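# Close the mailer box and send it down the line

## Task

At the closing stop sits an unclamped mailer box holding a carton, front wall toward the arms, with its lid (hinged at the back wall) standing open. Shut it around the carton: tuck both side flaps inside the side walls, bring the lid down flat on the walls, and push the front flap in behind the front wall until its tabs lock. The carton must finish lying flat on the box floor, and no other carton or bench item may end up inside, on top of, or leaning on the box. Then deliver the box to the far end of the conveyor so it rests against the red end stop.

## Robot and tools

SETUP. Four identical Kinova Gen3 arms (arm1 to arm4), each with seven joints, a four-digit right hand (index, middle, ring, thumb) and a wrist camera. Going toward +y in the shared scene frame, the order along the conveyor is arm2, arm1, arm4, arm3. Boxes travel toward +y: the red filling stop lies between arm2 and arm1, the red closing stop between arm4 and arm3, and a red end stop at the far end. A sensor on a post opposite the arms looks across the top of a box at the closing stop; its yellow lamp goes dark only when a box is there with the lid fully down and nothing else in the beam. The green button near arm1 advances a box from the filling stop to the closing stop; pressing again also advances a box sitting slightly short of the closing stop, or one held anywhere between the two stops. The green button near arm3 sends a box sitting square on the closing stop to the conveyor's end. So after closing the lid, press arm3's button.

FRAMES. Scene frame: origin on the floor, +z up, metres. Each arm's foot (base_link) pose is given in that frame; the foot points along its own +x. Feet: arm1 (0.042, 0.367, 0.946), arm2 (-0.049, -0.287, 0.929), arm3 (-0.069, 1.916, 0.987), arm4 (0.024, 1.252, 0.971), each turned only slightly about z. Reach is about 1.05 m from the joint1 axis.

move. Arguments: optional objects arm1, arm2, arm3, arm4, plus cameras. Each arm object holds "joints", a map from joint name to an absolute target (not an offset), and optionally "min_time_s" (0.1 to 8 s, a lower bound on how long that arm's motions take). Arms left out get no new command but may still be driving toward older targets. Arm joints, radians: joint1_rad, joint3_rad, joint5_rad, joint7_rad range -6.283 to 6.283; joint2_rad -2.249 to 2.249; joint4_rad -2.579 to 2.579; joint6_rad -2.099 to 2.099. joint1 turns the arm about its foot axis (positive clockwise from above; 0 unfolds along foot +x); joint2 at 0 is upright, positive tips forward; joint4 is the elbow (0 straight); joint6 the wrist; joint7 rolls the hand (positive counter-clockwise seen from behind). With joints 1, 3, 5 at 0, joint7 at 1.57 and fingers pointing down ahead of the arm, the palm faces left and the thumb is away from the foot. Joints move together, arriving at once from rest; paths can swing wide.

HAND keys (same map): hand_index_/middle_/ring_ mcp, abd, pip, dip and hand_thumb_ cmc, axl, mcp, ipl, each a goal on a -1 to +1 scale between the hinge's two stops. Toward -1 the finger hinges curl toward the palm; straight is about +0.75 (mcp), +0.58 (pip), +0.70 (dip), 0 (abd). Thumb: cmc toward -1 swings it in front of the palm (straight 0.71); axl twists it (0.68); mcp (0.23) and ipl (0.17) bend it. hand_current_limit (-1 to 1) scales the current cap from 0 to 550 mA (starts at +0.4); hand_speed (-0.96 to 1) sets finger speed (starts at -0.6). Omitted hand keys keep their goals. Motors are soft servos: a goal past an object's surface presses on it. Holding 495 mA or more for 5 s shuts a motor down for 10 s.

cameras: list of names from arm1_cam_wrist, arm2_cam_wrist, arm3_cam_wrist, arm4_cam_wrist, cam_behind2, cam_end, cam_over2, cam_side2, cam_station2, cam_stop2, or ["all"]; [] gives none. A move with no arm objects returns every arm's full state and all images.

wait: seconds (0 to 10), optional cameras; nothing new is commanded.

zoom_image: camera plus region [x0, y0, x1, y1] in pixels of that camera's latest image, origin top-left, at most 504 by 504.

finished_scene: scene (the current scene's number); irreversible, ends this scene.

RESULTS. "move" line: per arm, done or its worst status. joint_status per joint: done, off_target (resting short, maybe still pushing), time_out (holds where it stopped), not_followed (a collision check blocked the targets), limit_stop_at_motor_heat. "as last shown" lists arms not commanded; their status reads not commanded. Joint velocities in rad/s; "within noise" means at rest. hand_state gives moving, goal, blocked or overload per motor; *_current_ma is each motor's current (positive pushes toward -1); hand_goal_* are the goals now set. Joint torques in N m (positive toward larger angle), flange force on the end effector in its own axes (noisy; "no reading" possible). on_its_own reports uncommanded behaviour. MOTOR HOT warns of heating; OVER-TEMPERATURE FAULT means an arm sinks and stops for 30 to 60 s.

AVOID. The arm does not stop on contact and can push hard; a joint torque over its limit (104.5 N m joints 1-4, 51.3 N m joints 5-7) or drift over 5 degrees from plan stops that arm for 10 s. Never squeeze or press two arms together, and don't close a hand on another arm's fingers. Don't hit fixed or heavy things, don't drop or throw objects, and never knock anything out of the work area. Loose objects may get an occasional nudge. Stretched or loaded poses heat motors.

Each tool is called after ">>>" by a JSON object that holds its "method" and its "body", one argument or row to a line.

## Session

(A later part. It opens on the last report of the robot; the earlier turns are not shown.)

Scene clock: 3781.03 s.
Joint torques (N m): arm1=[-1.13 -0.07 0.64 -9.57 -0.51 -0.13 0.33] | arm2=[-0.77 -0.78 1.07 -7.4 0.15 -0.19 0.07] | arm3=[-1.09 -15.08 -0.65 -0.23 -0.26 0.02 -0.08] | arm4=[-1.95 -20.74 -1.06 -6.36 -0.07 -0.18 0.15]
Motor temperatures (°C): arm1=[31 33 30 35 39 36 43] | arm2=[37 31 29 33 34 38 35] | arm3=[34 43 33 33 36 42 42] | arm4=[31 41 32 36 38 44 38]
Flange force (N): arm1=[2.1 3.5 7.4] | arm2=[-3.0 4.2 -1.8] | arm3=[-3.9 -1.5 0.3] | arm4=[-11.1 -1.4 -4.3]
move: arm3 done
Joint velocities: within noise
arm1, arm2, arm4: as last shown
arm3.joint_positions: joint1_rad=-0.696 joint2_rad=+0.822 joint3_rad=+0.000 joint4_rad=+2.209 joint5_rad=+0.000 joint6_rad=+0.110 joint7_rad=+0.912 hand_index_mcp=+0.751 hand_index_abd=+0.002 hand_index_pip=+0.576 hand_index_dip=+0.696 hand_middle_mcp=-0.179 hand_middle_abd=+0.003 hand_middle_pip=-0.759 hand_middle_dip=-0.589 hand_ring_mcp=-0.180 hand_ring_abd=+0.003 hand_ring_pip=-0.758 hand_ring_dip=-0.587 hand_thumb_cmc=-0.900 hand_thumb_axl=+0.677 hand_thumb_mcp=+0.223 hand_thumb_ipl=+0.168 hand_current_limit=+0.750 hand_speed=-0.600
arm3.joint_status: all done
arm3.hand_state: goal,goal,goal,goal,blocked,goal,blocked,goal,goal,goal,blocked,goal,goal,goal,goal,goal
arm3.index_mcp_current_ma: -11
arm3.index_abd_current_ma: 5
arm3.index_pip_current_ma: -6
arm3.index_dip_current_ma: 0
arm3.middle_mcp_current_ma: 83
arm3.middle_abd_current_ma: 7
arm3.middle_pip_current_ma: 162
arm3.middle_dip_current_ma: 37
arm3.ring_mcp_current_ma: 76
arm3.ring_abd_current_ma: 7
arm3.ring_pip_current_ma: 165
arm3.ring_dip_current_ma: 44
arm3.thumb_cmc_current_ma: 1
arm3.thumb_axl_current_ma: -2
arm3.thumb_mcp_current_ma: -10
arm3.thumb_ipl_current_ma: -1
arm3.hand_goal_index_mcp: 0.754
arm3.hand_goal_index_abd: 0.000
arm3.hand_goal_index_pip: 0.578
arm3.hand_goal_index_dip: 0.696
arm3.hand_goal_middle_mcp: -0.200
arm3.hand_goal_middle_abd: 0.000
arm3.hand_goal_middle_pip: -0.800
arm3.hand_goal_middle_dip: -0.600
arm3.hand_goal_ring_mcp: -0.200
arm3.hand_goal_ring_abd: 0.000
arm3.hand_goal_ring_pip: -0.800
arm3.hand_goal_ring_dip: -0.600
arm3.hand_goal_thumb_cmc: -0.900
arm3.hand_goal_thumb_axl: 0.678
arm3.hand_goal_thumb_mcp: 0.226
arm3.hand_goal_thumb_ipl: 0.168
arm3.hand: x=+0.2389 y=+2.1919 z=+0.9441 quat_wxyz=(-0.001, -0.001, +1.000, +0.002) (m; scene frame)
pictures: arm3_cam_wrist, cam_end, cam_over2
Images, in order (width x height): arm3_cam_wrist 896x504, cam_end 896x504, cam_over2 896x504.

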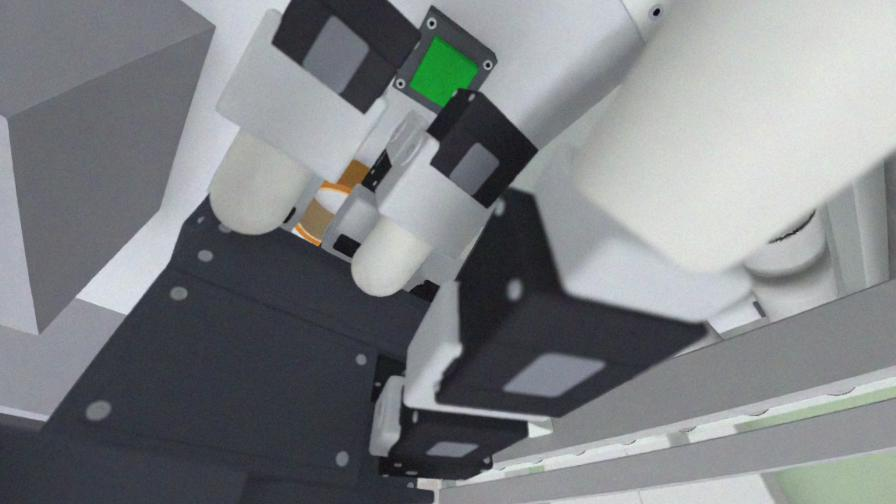

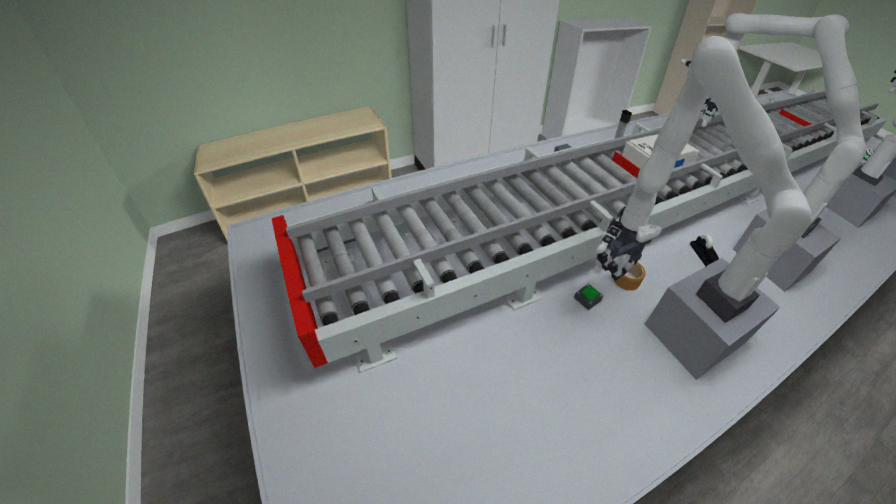

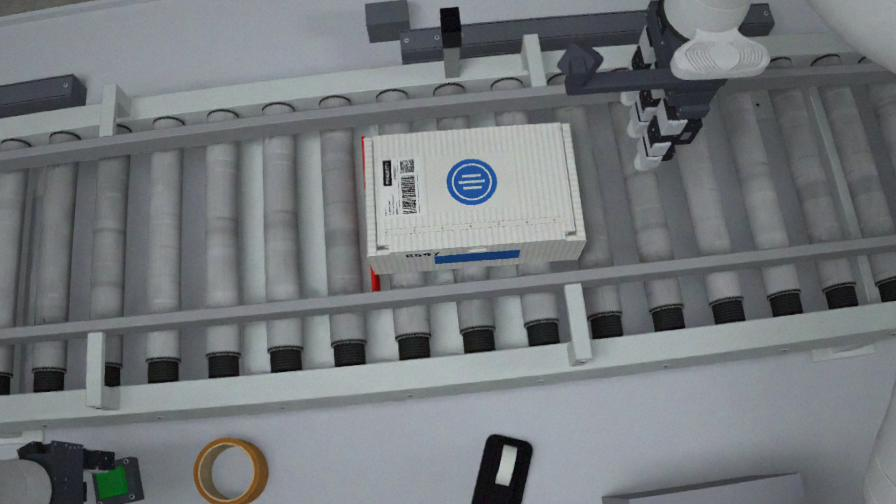

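>>> {"method": "move", "body": {
  "arm3": {"joints":{"joint1_rad":-0.6963,"joint2_rad":0.9397,"joint3_rad":0,"joint4_rad":2.1917,"joint5_rad":0,"joint6_rad":0.0102,"joint7_rad":0.9116},"min_time_s":1.5},
  "cameras": ["arm3_cam_wrist","cam_over2","cam_end"]
}}

>>> {"method": "zoom_image", "body": {
  "camera": "cam_over2",
  "region": [0, 404, 280, 504]
}}

>>> {"method": "zoom_image", "body": {
  "camera": "cam_end",
  "region": [540, 180, 720, 320]
}}

Scene clock: 3825.87 s.
Joint torques (N m): arm1=[-1.15 -0.1 0.63 -9.55 -0.49 -0.14 0.29] | arm2=[-0.82 -0.83 1.06 -7.43 0.15 -0.22 0.09] | arm3=[-1.06 -15.69 -0.6 0.5 -0.31 -0.04 -0.15] | arm4=[-1.84 -20.67 -1.15 -6.37 -0.12 -0.17 0.21]
Motor temperatures (°C): arm1=[31 33 30 35 39 36 43] | arm2=[37 31 29 33 34 38 35] | arm3=[34 42 33 33 36 42 42] | arm4=[31 42 32 36 38 44 38]
Flange force (N): arm1=[2.1 3.3 7.4] | arm2=[-3.0 4.2 -1.8] | arm3=[-3.8 -1.7 0.3] | arm4=[-10.8 -1.1 -4.3]
move: arm3 done
Joint velocities: within noise
arm1, arm2, arm4: as last shown
arm3.joint_positions: joint1_rad=-0.696 joint2_rad=+0.940 joint3_rad=+0.000 joint4_rad=+2.192 joint5_rad=+0.000 joint6_rad=+0.010 joint7_rad=+0.912 hand_index_mcp=+0.751 hand_index_abd=+0.002 hand_index_pip=+0.576 hand_index_dip=+0.696 hand_middle_mcp=-0.179 hand_middle_abd=+0.003 hand_middle_pip=-0.759 hand_middle_dip=-0.589 hand_ring_mcp=-0.180 hand_ring_abd=+0.003 hand_ring_pip=-0.758 hand_ring_dip=-0.587 hand_thumb_cmc=-0.900 hand_thumb_axl=+0.677 hand_thumb_mcp=+0.223 hand_thumb_ipl=+0.168 hand_current_limit=+0.750 hand_speed=-0.600
arm3.joint_status: all done
arm3.hand_state: goal,goal,goal,goal,blocked,goal,blocked,goal,goal,goal,blocked,goal,goal,goal,goal,goal
arm3.index_mcp_current_ma: -11
arm3.index_abd_current_ma: 5
arm3.index_pip_current_ma: -6
arm3.index_dip_current_ma: 0
arm3.middle_mcp_current_ma: 83
arm3.middle_abd_current_ma: 7
arm3.middle_pip_current_ma: 162
arm3.middle_dip_current_ma: 37
arm3.ring_mcp_current_ma: 76
arm3.ring_abd_current_ma: 7
arm3.ring_pip_current_ma: 165
arm3.ring_dip_current_ma: 44
arm3.thumb_cmc_current_ma: 1
arm3.thumb_axl_current_ma: -2
arm3.thumb_mcp_current_ma: -10
arm3.thumb_ipl_current_ma: -1
arm3.hand_goal_index_mcp: 0.754
arm3.hand_goal_index_abd: 0.000
arm3.hand_goal_index_pip: 0.578
arm3.hand_goal_index_dip: 0.696
arm3.hand_goal_middle_mcp: -0.200
arm3.hand_goal_middle_abd: 0.000
arm3.hand_goal_middle_pip: -0.800
arm3.hand_goal_middle_dip: -0.600
arm3.hand_goal_ring_mcp: -0.200
arm3.hand_goal_ring_abd: 0.000
arm3.hand_goal_ring_pip: -0.800
arm3.hand_goal_ring_dip: -0.600
arm3.hand_goal_thumb_cmc: -0.900
arm3.hand_goal_thumb_axl: 0.678
arm3.hand_goal_thumb_mcp: 0.226
arm3.hand_goal_thumb_ipl: 0.168
arm3.hand: x=+0.2388 y=+2.1920 z=+0.9041 quat_wxyz=(-0.001, -0.001, +1.000, +0.002) (m; scene frame)
pictures: arm3_cam_wrist, cam_end, cam_over2
Images, in order (width x height): arm3_cam_wrist 896x504, cam_end 896x504, cam_over2 896x504.

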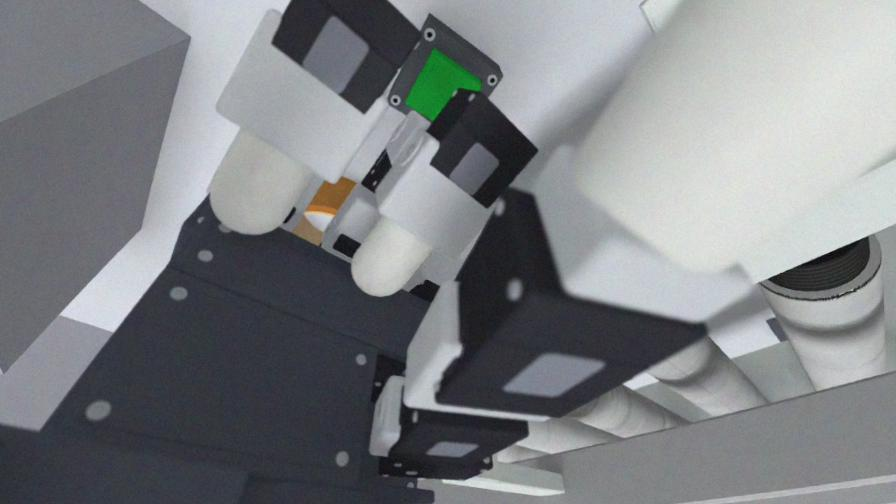

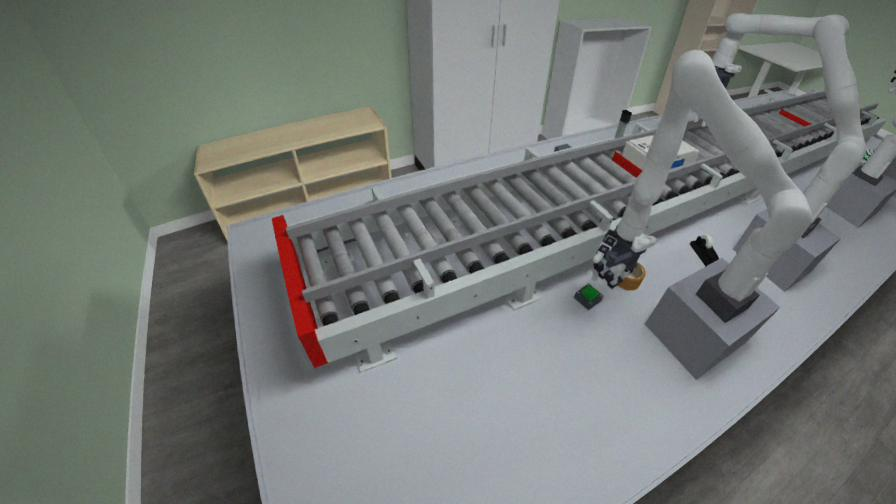

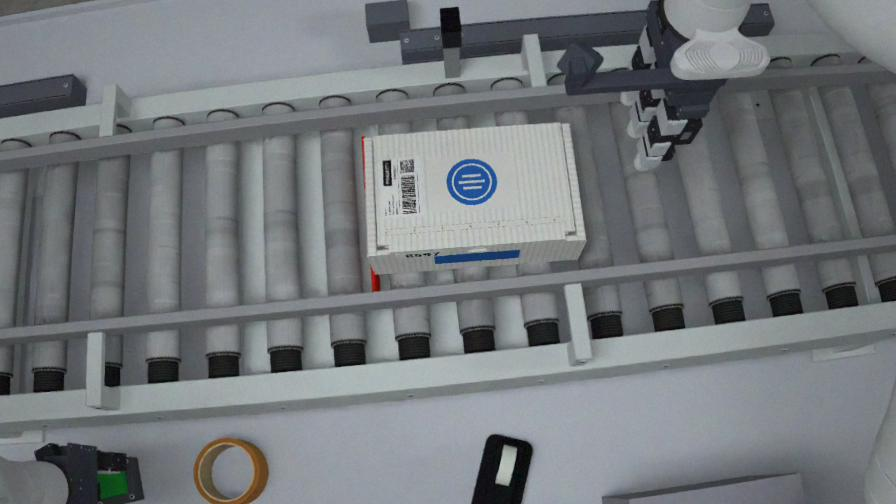

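Scaled by 1.800 from the camera's 896x504 image, which has a finer 1280x720 frame.

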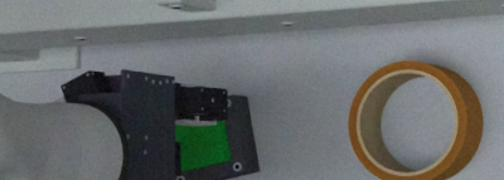

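Scaled by 2.800 from the camera's 896x504 image, which has a finer 1280x720 frame.

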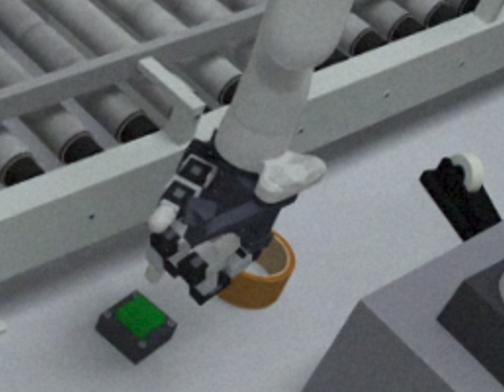

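>>> {"method": "zoom_image", "body": {
  "camera": "arm3_cam_wrist",
  "region": [280, 0, 560, 320]
}}

>>> {"method": "zoom_image", "body": {
  "camera": "cam_end",
  "region": [570, 220, 660, 310]
}}

Scaled by 1.575 from the camera's 896x504 image, which has a finer 1280x720 frame.

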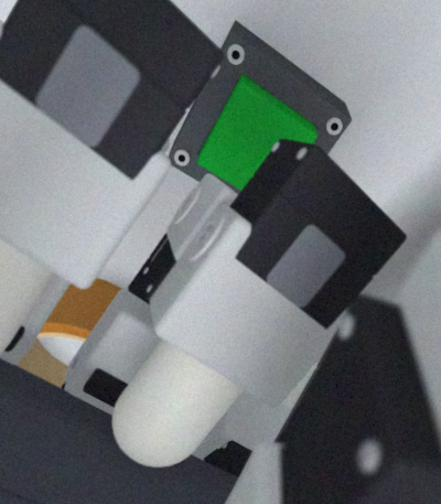

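Scaled by 5.600 from the camera's 896x504 image, which has a finer 1280x720 frame.

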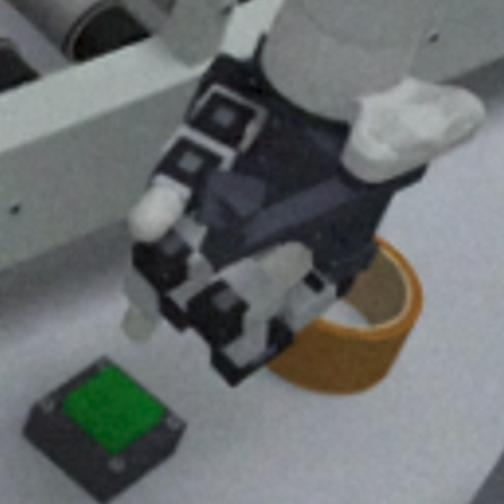

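>>> {"method": "move", "body": {
  "arm3": {"joints":{"joint1_rad":-0.7375,"joint2_rad":1.0271,"joint3_rad":0,"joint4_rad":2.1771,"joint5_rad":0,"joint6_rad":-0.0626,"joint7_rad":0.8705},"min_time_s":1.5},
  "cameras": ["arm3_cam_wrist","cam_over2","cam_end"]
}}

>>> {"method": "zoom_image", "body": {
  "camera": "cam_over2",
  "region": [40, 414, 200, 504]
}}

>>> {"method": "zoom_image", "body": {
  "camera": "cam_end",
  "region": [570, 220, 660, 310]
}}

Scene clock: 3892.13 s.
Joint torques (N m): arm1=[-1.14 -0.09 0.63 -9.55 -0.5 -0.15 0.3] | arm2=[-0.8 -0.81 1.04 -7.4 0.14 -0.22 0.11] | arm3=[-1.77 -16.08 -1.71 0.69 -0.17 -0.3 -0.05] | arm4=[-1.93 -20.69 -1.08 -6.32 -0.12 -0.19 0.17]
Motor temperatures (°C): arm1=[31 33 30 35 39 36 43] | arm2=[37 31 29 33 34 38 35] | arm3=[34 42 32 33 36 42 42] | arm4=[31 42 32 36 38 44 38]
Flange force (N): arm1=[2.1 3.4 7.3] | arm2=[-3.0 4.2 -2.0] | arm3=[-4.7 -3.3 -0.2] | arm4=[-11.2 -1.3 -4.4]
move: arm3 done
Joint velocities: within noise
arm1, arm2, arm4: as last shown
arm3.joint_positions: joint1_rad=-0.737 joint2_rad=+1.027 joint3_rad=+0.000 joint4_rad=+2.177 joint5_rad=+0.000 joint6_rad=-0.063 joint7_rad=+0.871 hand_index_mcp=+0.785 hand_index_abd=+0.007 hand_index_pip=+0.600 hand_index_dip=+0.706 hand_middle_mcp=-0.179 hand_middle_abd=+0.003 hand_middle_pip=-0.759 hand_middle_dip=-0.589 hand_ring_mcp=-0.180 hand_ring_abd=+0.003 hand_ring_pip=-0.758 hand_ring_dip=-0.587 hand_thumb_cmc=-0.900 hand_thumb_axl=+0.677 hand_thumb_mcp=+0.223 hand_thumb_ipl=+0.168 hand_current_limit=+0.750 hand_speed=-0.600
arm3.joint_status: all done
arm3.hand_state: blocked,goal,blocked,goal,blocked,goal,blocked,goal,goal,goal,blocked,goal,goal,goal,goal,goal
arm3.index_mcp_current_ma: 127
arm3.index_abd_current_ma: 20
arm3.index_pip_current_ma: 80
arm3.index_dip_current_ma: 35
arm3.middle_mcp_current_ma: 83
arm3.middle_abd_current_ma: 7
arm3.middle_pip_current_ma: 162
arm3.middle_dip_current_ma: 37
arm3.ring_mcp_current_ma: 76
arm3.ring_abd_current_ma: 7
arm3.ring_pip_current_ma: 165
arm3.ring_dip_current_ma: 44
arm3.thumb_cmc_current_ma: 1
arm3.thumb_axl_current_ma: -2
arm3.thumb_mcp_current_ma: -10
arm3.thumb_ipl_current_ma: -1
arm3.hand_goal_index_mcp: 0.754
arm3.hand_goal_index_abd: 0.000
arm3.hand_goal_index_pip: 0.578
arm3.hand_goal_index_dip: 0.696
arm3.hand_goal_middle_mcp: -0.200
arm3.hand_goal_middle_abd: 0.000
arm3.hand_goal_middle_pip: -0.800
arm3.hand_goal_middle_dip: -0.600
arm3.hand_goal_ring_mcp: -0.200
arm3.hand_goal_ring_abd: 0.000
arm3.hand_goal_ring_pip: -0.800
arm3.hand_goal_ring_dip: -0.600
arm3.hand_goal_thumb_cmc: -0.900
arm3.hand_goal_thumb_axl: 0.678
arm3.hand_goal_thumb_mcp: 0.226
arm3.hand_goal_thumb_ipl: 0.168
arm3.hand: x=+0.2287 y=+2.2021 z=+0.8742 quat_wxyz=(-0.001, -0.001, +1.000, +0.002) (m; scene frame)
pictures: arm3_cam_wrist, cam_end, cam_over2
Images, in order (width x height): arm3_cam_wrist 896x504, cam_end 896x504, cam_over2 896x504.

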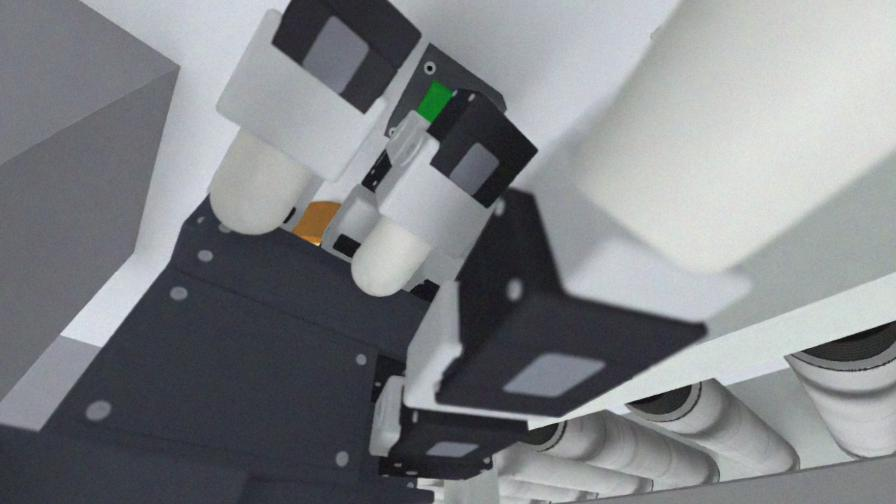

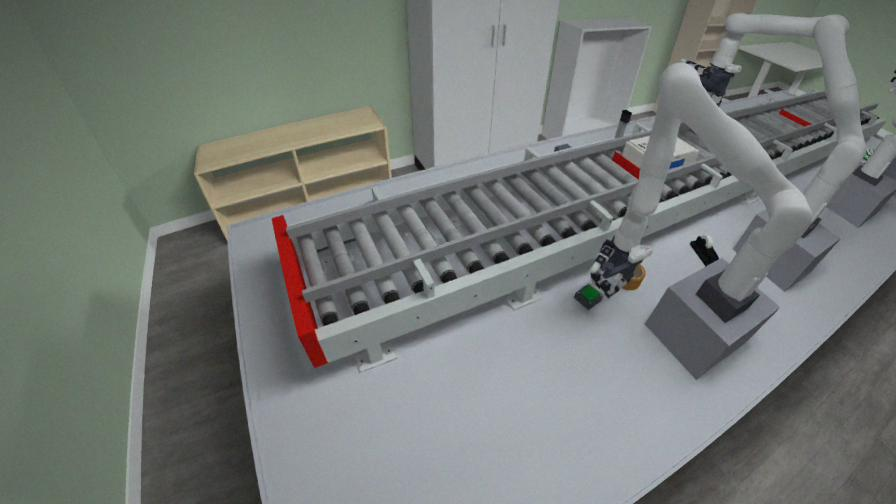

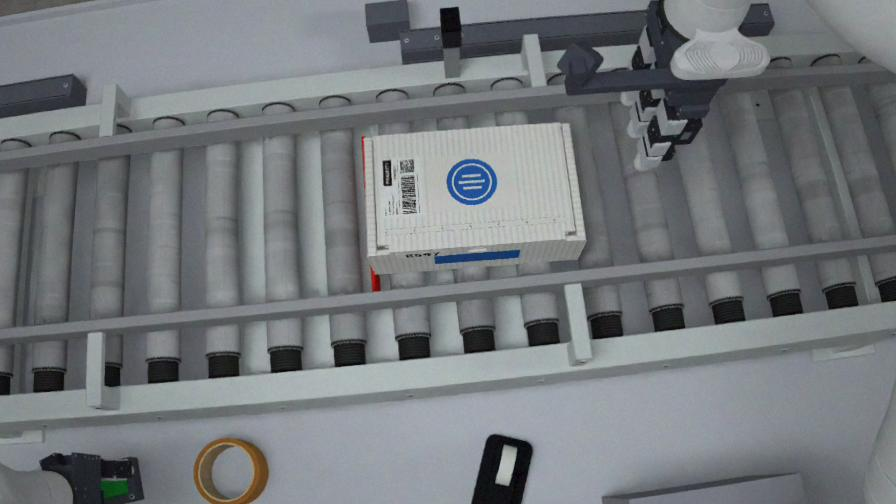

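Scaled by 3.150 from the camera's 896x504 image, which has a finer 1280x720 frame.

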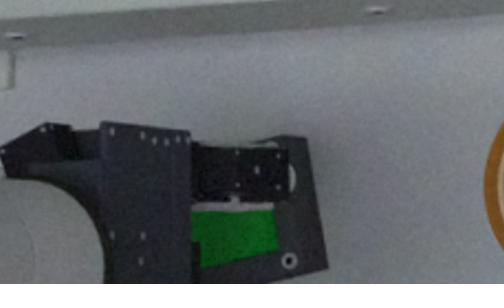

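Scaled by 5.600 from the camera's 896x504 image, which has a finer 1280x720 frame.

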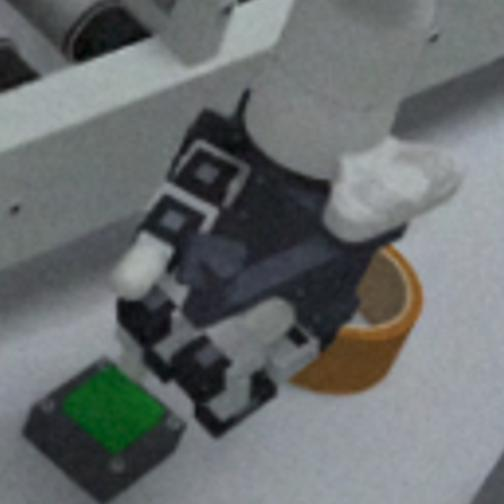

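>>> {"method": "move", "body": {
  "arm3": {"joints":{"joint1_rad":-0.7375,"joint2_rad":0.9543,"joint3_rad":0,"joint4_rad":2.1964,"joint5_rad":0,"joint6_rad":-0.0091,"joint7_rad":0.8705},"min_time_s":0.7}
}}

>>> {"method": "move", "body": {
  "arm3": {"joints":{"joint1_rad":-0.8005,"joint2_rad":0.9543,"joint3_rad":0,"joint4_rad":2.1824,"joint5_rad":0,"joint6_rad":0.0049,"joint7_rad":0.8075},"min_time_s":1.0}
}}

>>> {"method": "move", "body": {
  "arm3": {"joints":{"joint1_rad":-0.8005,"joint2_rad":1.0263,"joint3_rad":0,"joint4_rad":2.1633,"joint5_rad":0,"joint6_rad":-0.0480,"joint7_rad":0.8075},"min_time_s":1.5},
  "cameras": ["arm3_cam_wrist","cam_over2","cam_end"]
}}

>>> {"method": "zoom_image", "body": {
  "camera": "cam_over2",
  "region": [40, 414, 200, 504]
}}

>>> {"method": "zoom_image", "body": {
  "camera": "cam_end",
  "region": [570, 220, 660, 310]
}}

Scene clock: 3950.63 s.
Joint torques (N m): arm1=[-1.12 -0.1 0.61 -9.54 -0.52 -0.15 0.3] | arm2=[-0.83 -0.83 1.08 -7.38 0.14 -0.21 0.08] | arm3=[-1.08 -15.74 -0.59 0.58 -0.31 -0.07 -0.13] | arm4=[-1.93 -20.67 -1.11 -6.36 -0.08 -0.18 0.21]
Motor temperatures (°C): arm1=[31 33 30 35 39 36 43] | arm2=[37 31 29 33 34 38 35] | arm3=[34 42 32 33 36 42 42] | arm4=[31 42 32 36 38 44 37]
Flange force (N): arm1=[2.1 3.3 7.3] | arm2=[-3.1 4.3 -2.0] | arm3=[-3.8 -1.7 0.4] | arm4=[-10.9 -1.3 -4.3]
move: arm3 done
Joint velocities: within noise
arm1, arm2, arm4: as last shown
arm3.joint_positions: joint1_rad=-0.738 joint2_rad=+0.954 joint3_rad=+0.000 joint4_rad=+2.196 joint5_rad=+0.000 joint6_rad=-0.009 joint7_rad=+0.870 hand_index_mcp=+0.755 hand_index_abd=+0.003 hand_index_pip=+0.581 hand_index_dip=+0.699 hand_middle_mcp=-0.179 hand_middle_abd=+0.003 hand_middle_pip=-0.759 hand_middle_dip=-0.589 hand_ring_mcp=-0.180 hand_ring_abd=+0.003 hand_ring_pip=-0.758 hand_ring_dip=-0.587 hand_thumb_cmc=-0.900 hand_thumb_axl=+0.677 hand_thumb_mcp=+0.223 hand_thumb_ipl=+0.168 hand_current_limit=+0.750 hand_speed=-0.600
arm3.joint_status: all done
arm3.hand_state: goal,goal,goal,goal,blocked,goal,blocked,goal,goal,goal,blocked,goal,goal,goal,goal,goal
arm3.index_mcp_current_ma: 3
arm3.index_abd_current_ma: 8
arm3.index_pip_current_ma: 7
arm3.index_dip_current_ma: 9
arm3.middle_mcp_current_ma: 83
arm3.middle_abd_current_ma: 7
arm3.middle_pip_current_ma: 162
arm3.middle_dip_current_ma: 37
arm3.ring_mcp_current_ma: 76
arm3.ring_abd_current_ma: 7
arm3.ring_pip_current_ma: 165
arm3.ring_dip_current_ma: 44
arm3.thumb_cmc_current_ma: 1
arm3.thumb_axl_current_ma: -2
arm3.thumb_mcp_current_ma: -10
arm3.thumb_ipl_current_ma: -1
arm3.hand_goal_index_mcp: 0.754
arm3.hand_goal_index_abd: 0.000
arm3.hand_goal_index_pip: 0.578
arm3.hand_goal_index_dip: 0.696
arm3.hand_goal_middle_mcp: -0.200
arm3.hand_goal_middle_abd: 0.000
arm3.hand_goal_middle_pip: -0.800
arm3.hand_goal_middle_dip: -0.600
arm3.hand_goal_ring_mcp: -0.200
arm3.hand_goal_ring_abd: 0.000
arm3.hand_goal_ring_pip: -0.800
arm3.hand_goal_ring_dip: -0.600
arm3.hand_goal_thumb_cmc: -0.900
arm3.hand_goal_thumb_axl: 0.678
arm3.hand_goal_thumb_mcp: 0.226
arm3.hand_goal_thumb_ipl: 0.168
arm3.hand: x=+0.2288 y=+2.2021 z=+0.8992 quat_wxyz=(-0.001, -0.001, +1.000, +0.002) (m; scene frame)
pictures: none

Scene clock: 3951.93 s.
Joint torques (N m): arm1=[-1.12 -0.13 0.6 -9.52 -0.51 -0.17 0.33] | arm2=[-0.81 -0.8 1.08 -7.41 0.14 -0.21 0.07] | arm3=[-1.1 -15.89 -0.59 0.58 -0.32 -0.05 -0.07] | arm4=[-1.89 -20.59 -0.96 -6.32 -0.13 -0.18 0.14]
Motor temperatures (°C): arm1=[31 33 30 35 39 36 43] | arm2=[37 31 29 33 34 38 35] | arm3=[34 42 32 33 36 42 42] | arm4=[31 42 32 36 38 44 37]
Flange force (N): arm1=[2.0 3.3 7.1] | arm2=[-3.0 4.2 -1.9] | arm3=[-4.1 -1.2 0.6] | arm4=[-10.9 -1.3 -4.4]
move: arm3 done
Joint velocities: within noise
arm1, arm2, arm4: as last shown
arm3.joint_positions: joint1_rad=-0.800 joint2_rad=+0.954 joint3_rad=+0.000 joint4_rad=+2.182 joint5_rad=+0.000 joint6_rad=+0.005 joint7_rad=+0.808 hand_index_mcp=+0.755 hand_index_abd=+0.003 hand_index_pip=+0.581 hand_index_dip=+0.699 hand_middle_mcp=-0.179 hand_middle_abd=+0.003 hand_middle_pip=-0.759 hand_middle_dip=-0.589 hand_ring_mcp=-0.180 hand_ring_abd=+0.003 hand_ring_pip=-0.758 hand_ring_dip=-0.587 hand_thumb_cmc=-0.900 hand_thumb_axl=+0.677 hand_thumb_mcp=+0.223 hand_thumb_ipl=+0.168 hand_current_limit=+0.750 hand_speed=-0.600
arm3.joint_status: all done
arm3.hand_state: goal,goal,goal,goal,blocked,goal,blocked,goal,goal,goal,blocked,goal,goal,goal,goal,goal
arm3.index_mcp_current_ma: 3
arm3.index_abd_current_ma: 8
arm3.index_pip_current_ma: 7
arm3.index_dip_current_ma: 9
arm3.middle_mcp_current_ma: 83
arm3.middle_abd_current_ma: 7
arm3.middle_pip_current_ma: 162
arm3.middle_dip_current_ma: 37
arm3.ring_mcp_current_ma: 76
arm3.ring_abd_current_ma: 7
arm3.ring_pip_current_ma: 165
arm3.ring_dip_current_ma: 44
arm3.thumb_cmc_current_ma: 1
arm3.thumb_axl_current_ma: -2
arm3.thumb_mcp_current_ma: -10
arm3.thumb_ipl_current_ma: -1
arm3.hand_goal_index_mcp: 0.754
arm3.hand_goal_index_abd: 0.000
arm3.hand_goal_index_pip: 0.578
arm3.hand_goal_index_dip: 0.696
arm3.hand_goal_middle_mcp: -0.200
arm3.hand_goal_middle_abd: 0.000
arm3.hand_goal_middle_pip: -0.800
arm3.hand_goal_middle_dip: -0.600
arm3.hand_goal_ring_mcp: -0.200
arm3.hand_goal_ring_abd: 0.000
arm3.hand_goal_ring_pip: -0.800
arm3.hand_goal_ring_dip: -0.600
arm3.hand_goal_thumb_cmc: -0.900
arm3.hand_goal_thumb_axl: 0.678
arm3.hand_goal_thumb_mcp: 0.226
arm3.hand_goal_thumb_ipl: 0.168
arm3.hand: x=+0.2188 y=+2.2221 z=+0.8993 quat_wxyz=(-0.001, -0.001, +1.000, +0.002) (m; scene frame)
pictures: none

Scene clock: 3953.77 s.
Joint torques (N m): arm1=[-1.13 -0.09 0.6 -9.57 -0.51 -0.14 0.31] | arm2=[-0.79 -0.82 1.08 -7.35 0.12 -0.21 0.09] | arm3=[-1.19 5.77 -2.61 2.22 -0.2 2.04 -0.14] | arm4=[-1.98 -20.61 -1.09 -6.24 -0.17 -0.16 0.19]
Motor temperatures (°C): arm1=[31 33 30 35 39 36 43] | arm2=[37 31 29 33 34 38 35] | arm3=[34 42 32 33 36 42 42] | arm4=[31 42 32 36 38 44 37]
Flange force (N): arm1=[2.2 3.3 7.4] | arm2=[-3.1 4.2 -2.1] | arm3=[-4.2 -1.5 -57.0] | arm4=[-11.3 -1.3 -4.5]
move: arm3 done
Joint velocities: within noise
arm1.joint_positions: joint1_rad=-0.800 joint2_rad=-0.375 joint3_rad=-0.093 joint4_rad=+1.476 joint5_rad=-0.024 joint6_rad=+1.941 joint7_rad=+1.786 hand_index_mcp=+0.753 hand_index_abd=+0.000 hand_index_pip=+0.577 hand_index_dip=+0.696 hand_middle_mcp=+0.753 hand_middle_abd=+0.000 hand_middle_pip=+0.577 hand_middle_dip=+0.696 hand_ring_mcp=+0.753 hand_ring_abd=+0.000 hand_ring_pip=+0.577 hand_ring_dip=+0.696 hand_thumb_cmc=+0.714 hand_thumb_axl=+0.677 hand_thumb_mcp=+0.224 hand_thumb_ipl=+0.168 hand_current_limit=+0.400 hand_speed=-0.600
arm1.joint_status: not commanded
arm1.hand_state: goal,goal,goal,goal,goal,goal,goal,goal,goal,goal,goal,goal,goal,goal,goal,goal
arm1.index_mcp_current_ma: -2
arm1.index_abd_current_ma: 0
arm1.index_pip_current_ma: 2
arm1.index_dip_current_ma: 0
arm1.middle_mcp_current_ma: -2
arm1.middle_abd_current_ma: 0
arm1.middle_pip_current_ma: 2
arm1.middle_dip_current_ma: 0
arm1.ring_mcp_current_ma: -2
arm1.ring_abd_current_ma: 0
arm1.ring_pip_current_ma: 2
arm1.ring_dip_current_ma: 0
arm1.thumb_cmc_current_ma: 1
arm1.thumb_axl_current_ma: -2
arm1.thumb_mcp_current_ma: -9
arm1.thumb_ipl_current_ma: -1
arm1.hand_goal_index_mcp: 0.754
arm1.hand_goal_index_abd: 0.000
arm1.hand_goal_index_pip: 0.576
arm1.hand_goal_index_dip: 0.696
arm1.hand_goal_middle_mcp: 0.754
arm1.hand_goal_middle_abd: 0.000
arm1.hand_goal_middle_pip: 0.576
arm1.hand_goal_middle_dip: 0.696
arm1.hand_goal_ring_mcp: 0.754
arm1.hand_goal_ring_abd: 0.000
arm1.hand_goal_ring_pip: 0.576
arm1.hand_goal_ring_dip: 0.696
arm1.hand_goal_thumb_cmc: 0.714
arm1.hand_goal_thumb_axl: 0.678
arm1.hand_goal_thumb_mcp: 0.226
arm1.hand_goal_thumb_ipl: 0.168
arm1.hand: x=+0.0719 y=+0.5348 z=+1.4659 quat_wxyz=(+0.048, -0.562, +0.826, +0.020) (m; scene frame)
arm2.joint_positions: joint1_rad=+0.131 joint2_rad=-0.418 joint3_rad=-0.038 joint4_rad=+1.515 joint5_rad=-0.067 joint6_rad=+1.958 joint7_rad=+1.639 hand_index_mcp=+0.753 hand_index_abd=+0.000 hand_index_pip=+0.577 hand_index_dip=+0.696 hand_middle_mcp=+0.753 hand_middle_abd=+0.000 hand_middle_pip=+0.577 hand_middle_dip=+0.696 hand_ring_mcp=+0.753 hand_ring_abd=+0.000 hand_ring_pip=+0.577 hand_ring_dip=+0.696 hand_thumb_cmc=+0.714 hand_thumb_axl=+0.677 hand_thumb_mcp=+0.224 hand_thumb_ipl=+0.168 hand_current_limit=+0.400 hand_speed=-0.600
arm2.joint_status: not commanded
arm2.hand_state: goal,goal,goal,goal,goal,overload,goal,goal,goal,goal,goal,goal,goal,goal,goal,goal
arm2.index_mcp_current_ma: -2
arm2.index_abd_current_ma: 0
arm2.index_pip_current_ma: 2
arm2.index_dip_current_ma: 0
arm2.middle_mcp_current_ma: -2
arm2.middle_abd_current_ma: 0
arm2.middle_pip_current_ma: 2
arm2.middle_dip_current_ma: 0
arm2.ring_mcp_current_ma: -2
arm2.ring_abd_current_ma: 0
arm2.ring_pip_current_ma: 2
arm2.ring_dip_current_ma: 0
arm2.thumb_cmc_current_ma: 1
arm2.thumb_axl_current_ma: -2
arm2.thumb_mcp_current_ma: -8
arm2.thumb_ipl_current_ma: -1
arm2.hand_goal_index_mcp: 0.754
arm2.hand_goal_index_abd: 0.000
arm2.hand_goal_index_pip: 0.576
arm2.hand_goal_index_dip: 0.696
arm2.hand_goal_middle_mcp: 0.754
arm2.hand_goal_middle_abd: 0.000
arm2.hand_goal_middle_pip: 0.576
arm2.hand_goal_middle_dip: 0.696
arm2.hand_goal_ring_mcp: 0.754
arm2.hand_goal_ring_abd: 0.000
arm2.hand_goal_ring_pip: 0.576
arm2.hand_goal_ring_dip: 0.696
arm2.hand_goal_thumb_cmc: 0.714
arm2.hand_goal_thumb_axl: 0.678
arm2.hand_goal_thumb_mcp: 0.226
arm2.hand_goal_thumb_ipl: 0.168
arm2.hand: x=+0.1135 y=-0.2342 z=+1.4473 quat_wxyz=(+0.046, +0.053, +0.997, +0.017) (m; scene frame)
arm3.joint_positions: joint1_rad=-0.800 joint2_rad=+1.026 joint3_rad=+0.000 joint4_rad=+2.163 joint5_rad=+0.000 joint6_rad=-0.048 joint7_rad=+0.807 hand_index_mcp=+0.759 hand_index_abd=-0.007 hand_index_pip=+0.585 hand_index_dip=+0.699 hand_middle_mcp=-0.179 hand_middle_abd=+0.003 hand_middle_pip=-0.759 hand_middle_dip=-0.589 hand_ring_mcp=-0.180 hand_ring_abd=+0.003 hand_ring_pip=-0.758 hand_ring_dip=-0.587 hand_thumb_cmc=-0.900 hand_thumb_axl=+0.677 hand_thumb_mcp=+0.223 hand_thumb_ipl=+0.168 hand_current_limit=+0.750 hand_speed=-0.600
arm3.joint_status: all done
arm3.hand_state: goal,goal,goal,goal,blocked,goal,blocked,goal,goal,goal,blocked,goal,goal,goal,goal,goal
arm3.index_mcp_current_ma: 15
arm3.index_abd_current_ma: -21
arm3.index_pip_current_ma: 21
arm3.index_dip_current_ma: 9
arm3.middle_mcp_current_ma: 83
arm3.middle_abd_current_ma: 7
arm3.middle_pip_current_ma: 162
arm3.middle_dip_current_ma: 37
arm3.ring_mcp_current_ma: 76
arm3.ring_abd_current_ma: 7
arm3.ring_pip_current_ma: 165
arm3.ring_dip_current_ma: 44
arm3.thumb_cmc_current_ma: 1
arm3.thumb_axl_current_ma: -2
arm3.thumb_mcp_current_ma: -10
arm3.thumb_ipl_current_ma: -1
arm3.hand_goal_index_mcp: 0.754
arm3.hand_goal_index_abd: 0.000
arm3.hand_goal_index_pip: 0.578
arm3.hand_goal_index_dip: 0.696
arm3.hand_goal_middle_mcp: -0.200
arm3.hand_goal_middle_abd: 0.000
arm3.hand_goal_middle_pip: -0.800
arm3.hand_goal_middle_dip: -0.600
arm3.hand_goal_ring_mcp: -0.200
arm3.hand_goal_ring_abd: 0.000
arm3.hand_goal_ring_pip: -0.800
arm3.hand_goal_ring_dip: -0.600
arm3.hand_goal_thumb_cmc: -0.900
arm3.hand_goal_thumb_axl: 0.678
arm3.hand_goal_thumb_mcp: 0.226
arm3.hand_goal_thumb_ipl: 0.168
arm3.hand: x=+0.2188 y=+2.2222 z=+0.8743 quat_wxyz=(-0.001, -0.001, +1.000, +0.002) (m; scene frame)
arm4: as last shown
pictures: arm3_cam_wrist, cam_end, cam_over2
Images, in order (width x height): arm3_cam_wrist 896x504, cam_end 896x504, cam_over2 896x504.

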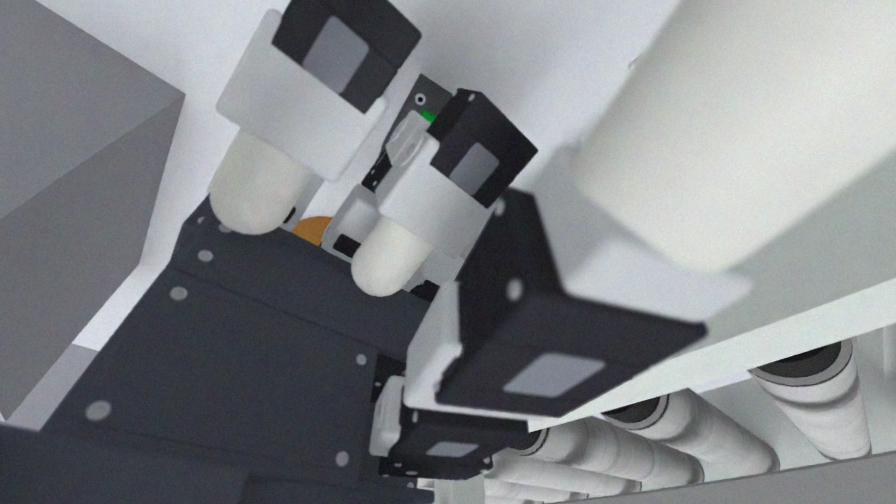

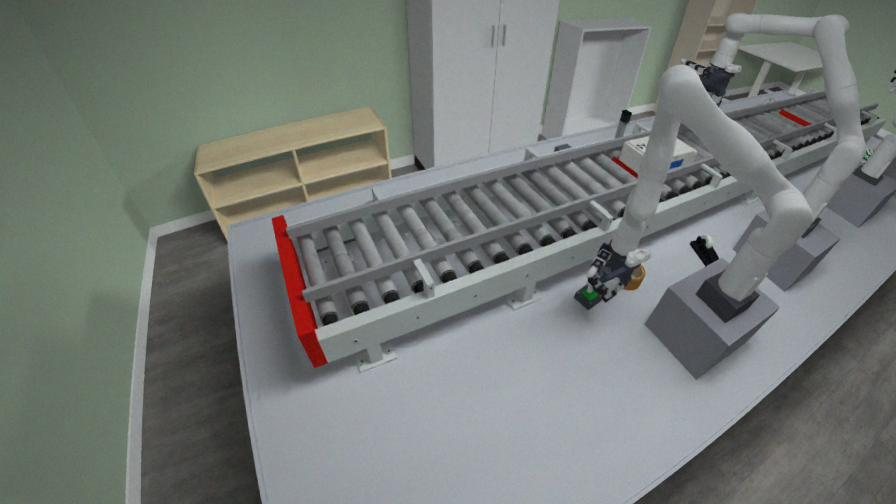

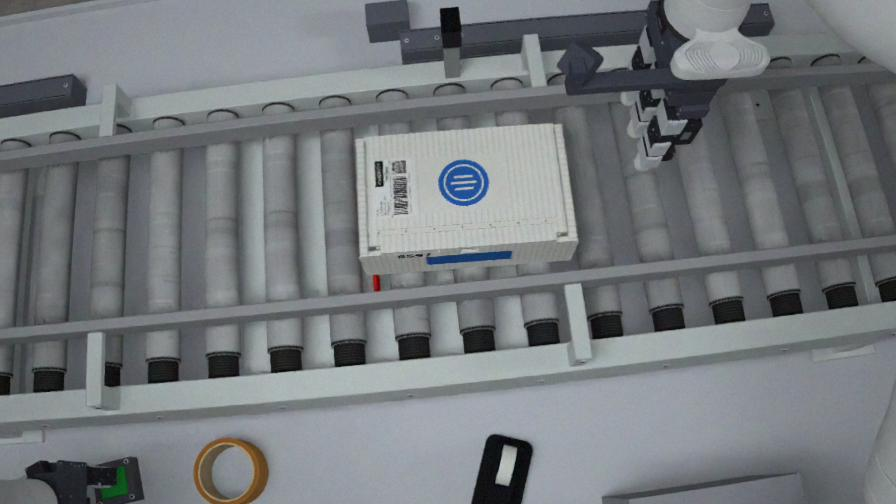

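Scaled by 3.150 from the camera's 896x504 image, which has a finer 1280x720 frame.

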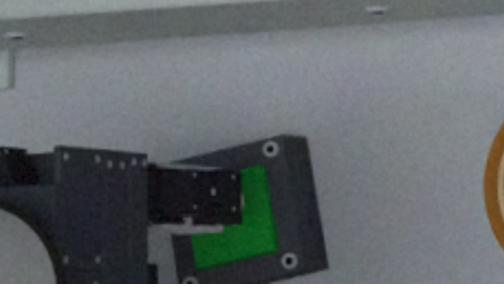

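Scaled by 5.600 from the camera's 896x504 image, which has a finer 1280x720 frame.

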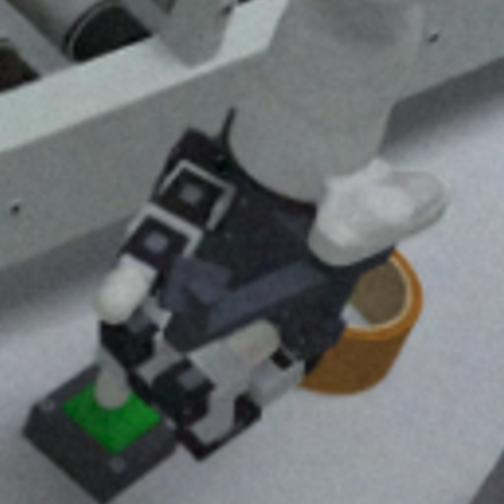

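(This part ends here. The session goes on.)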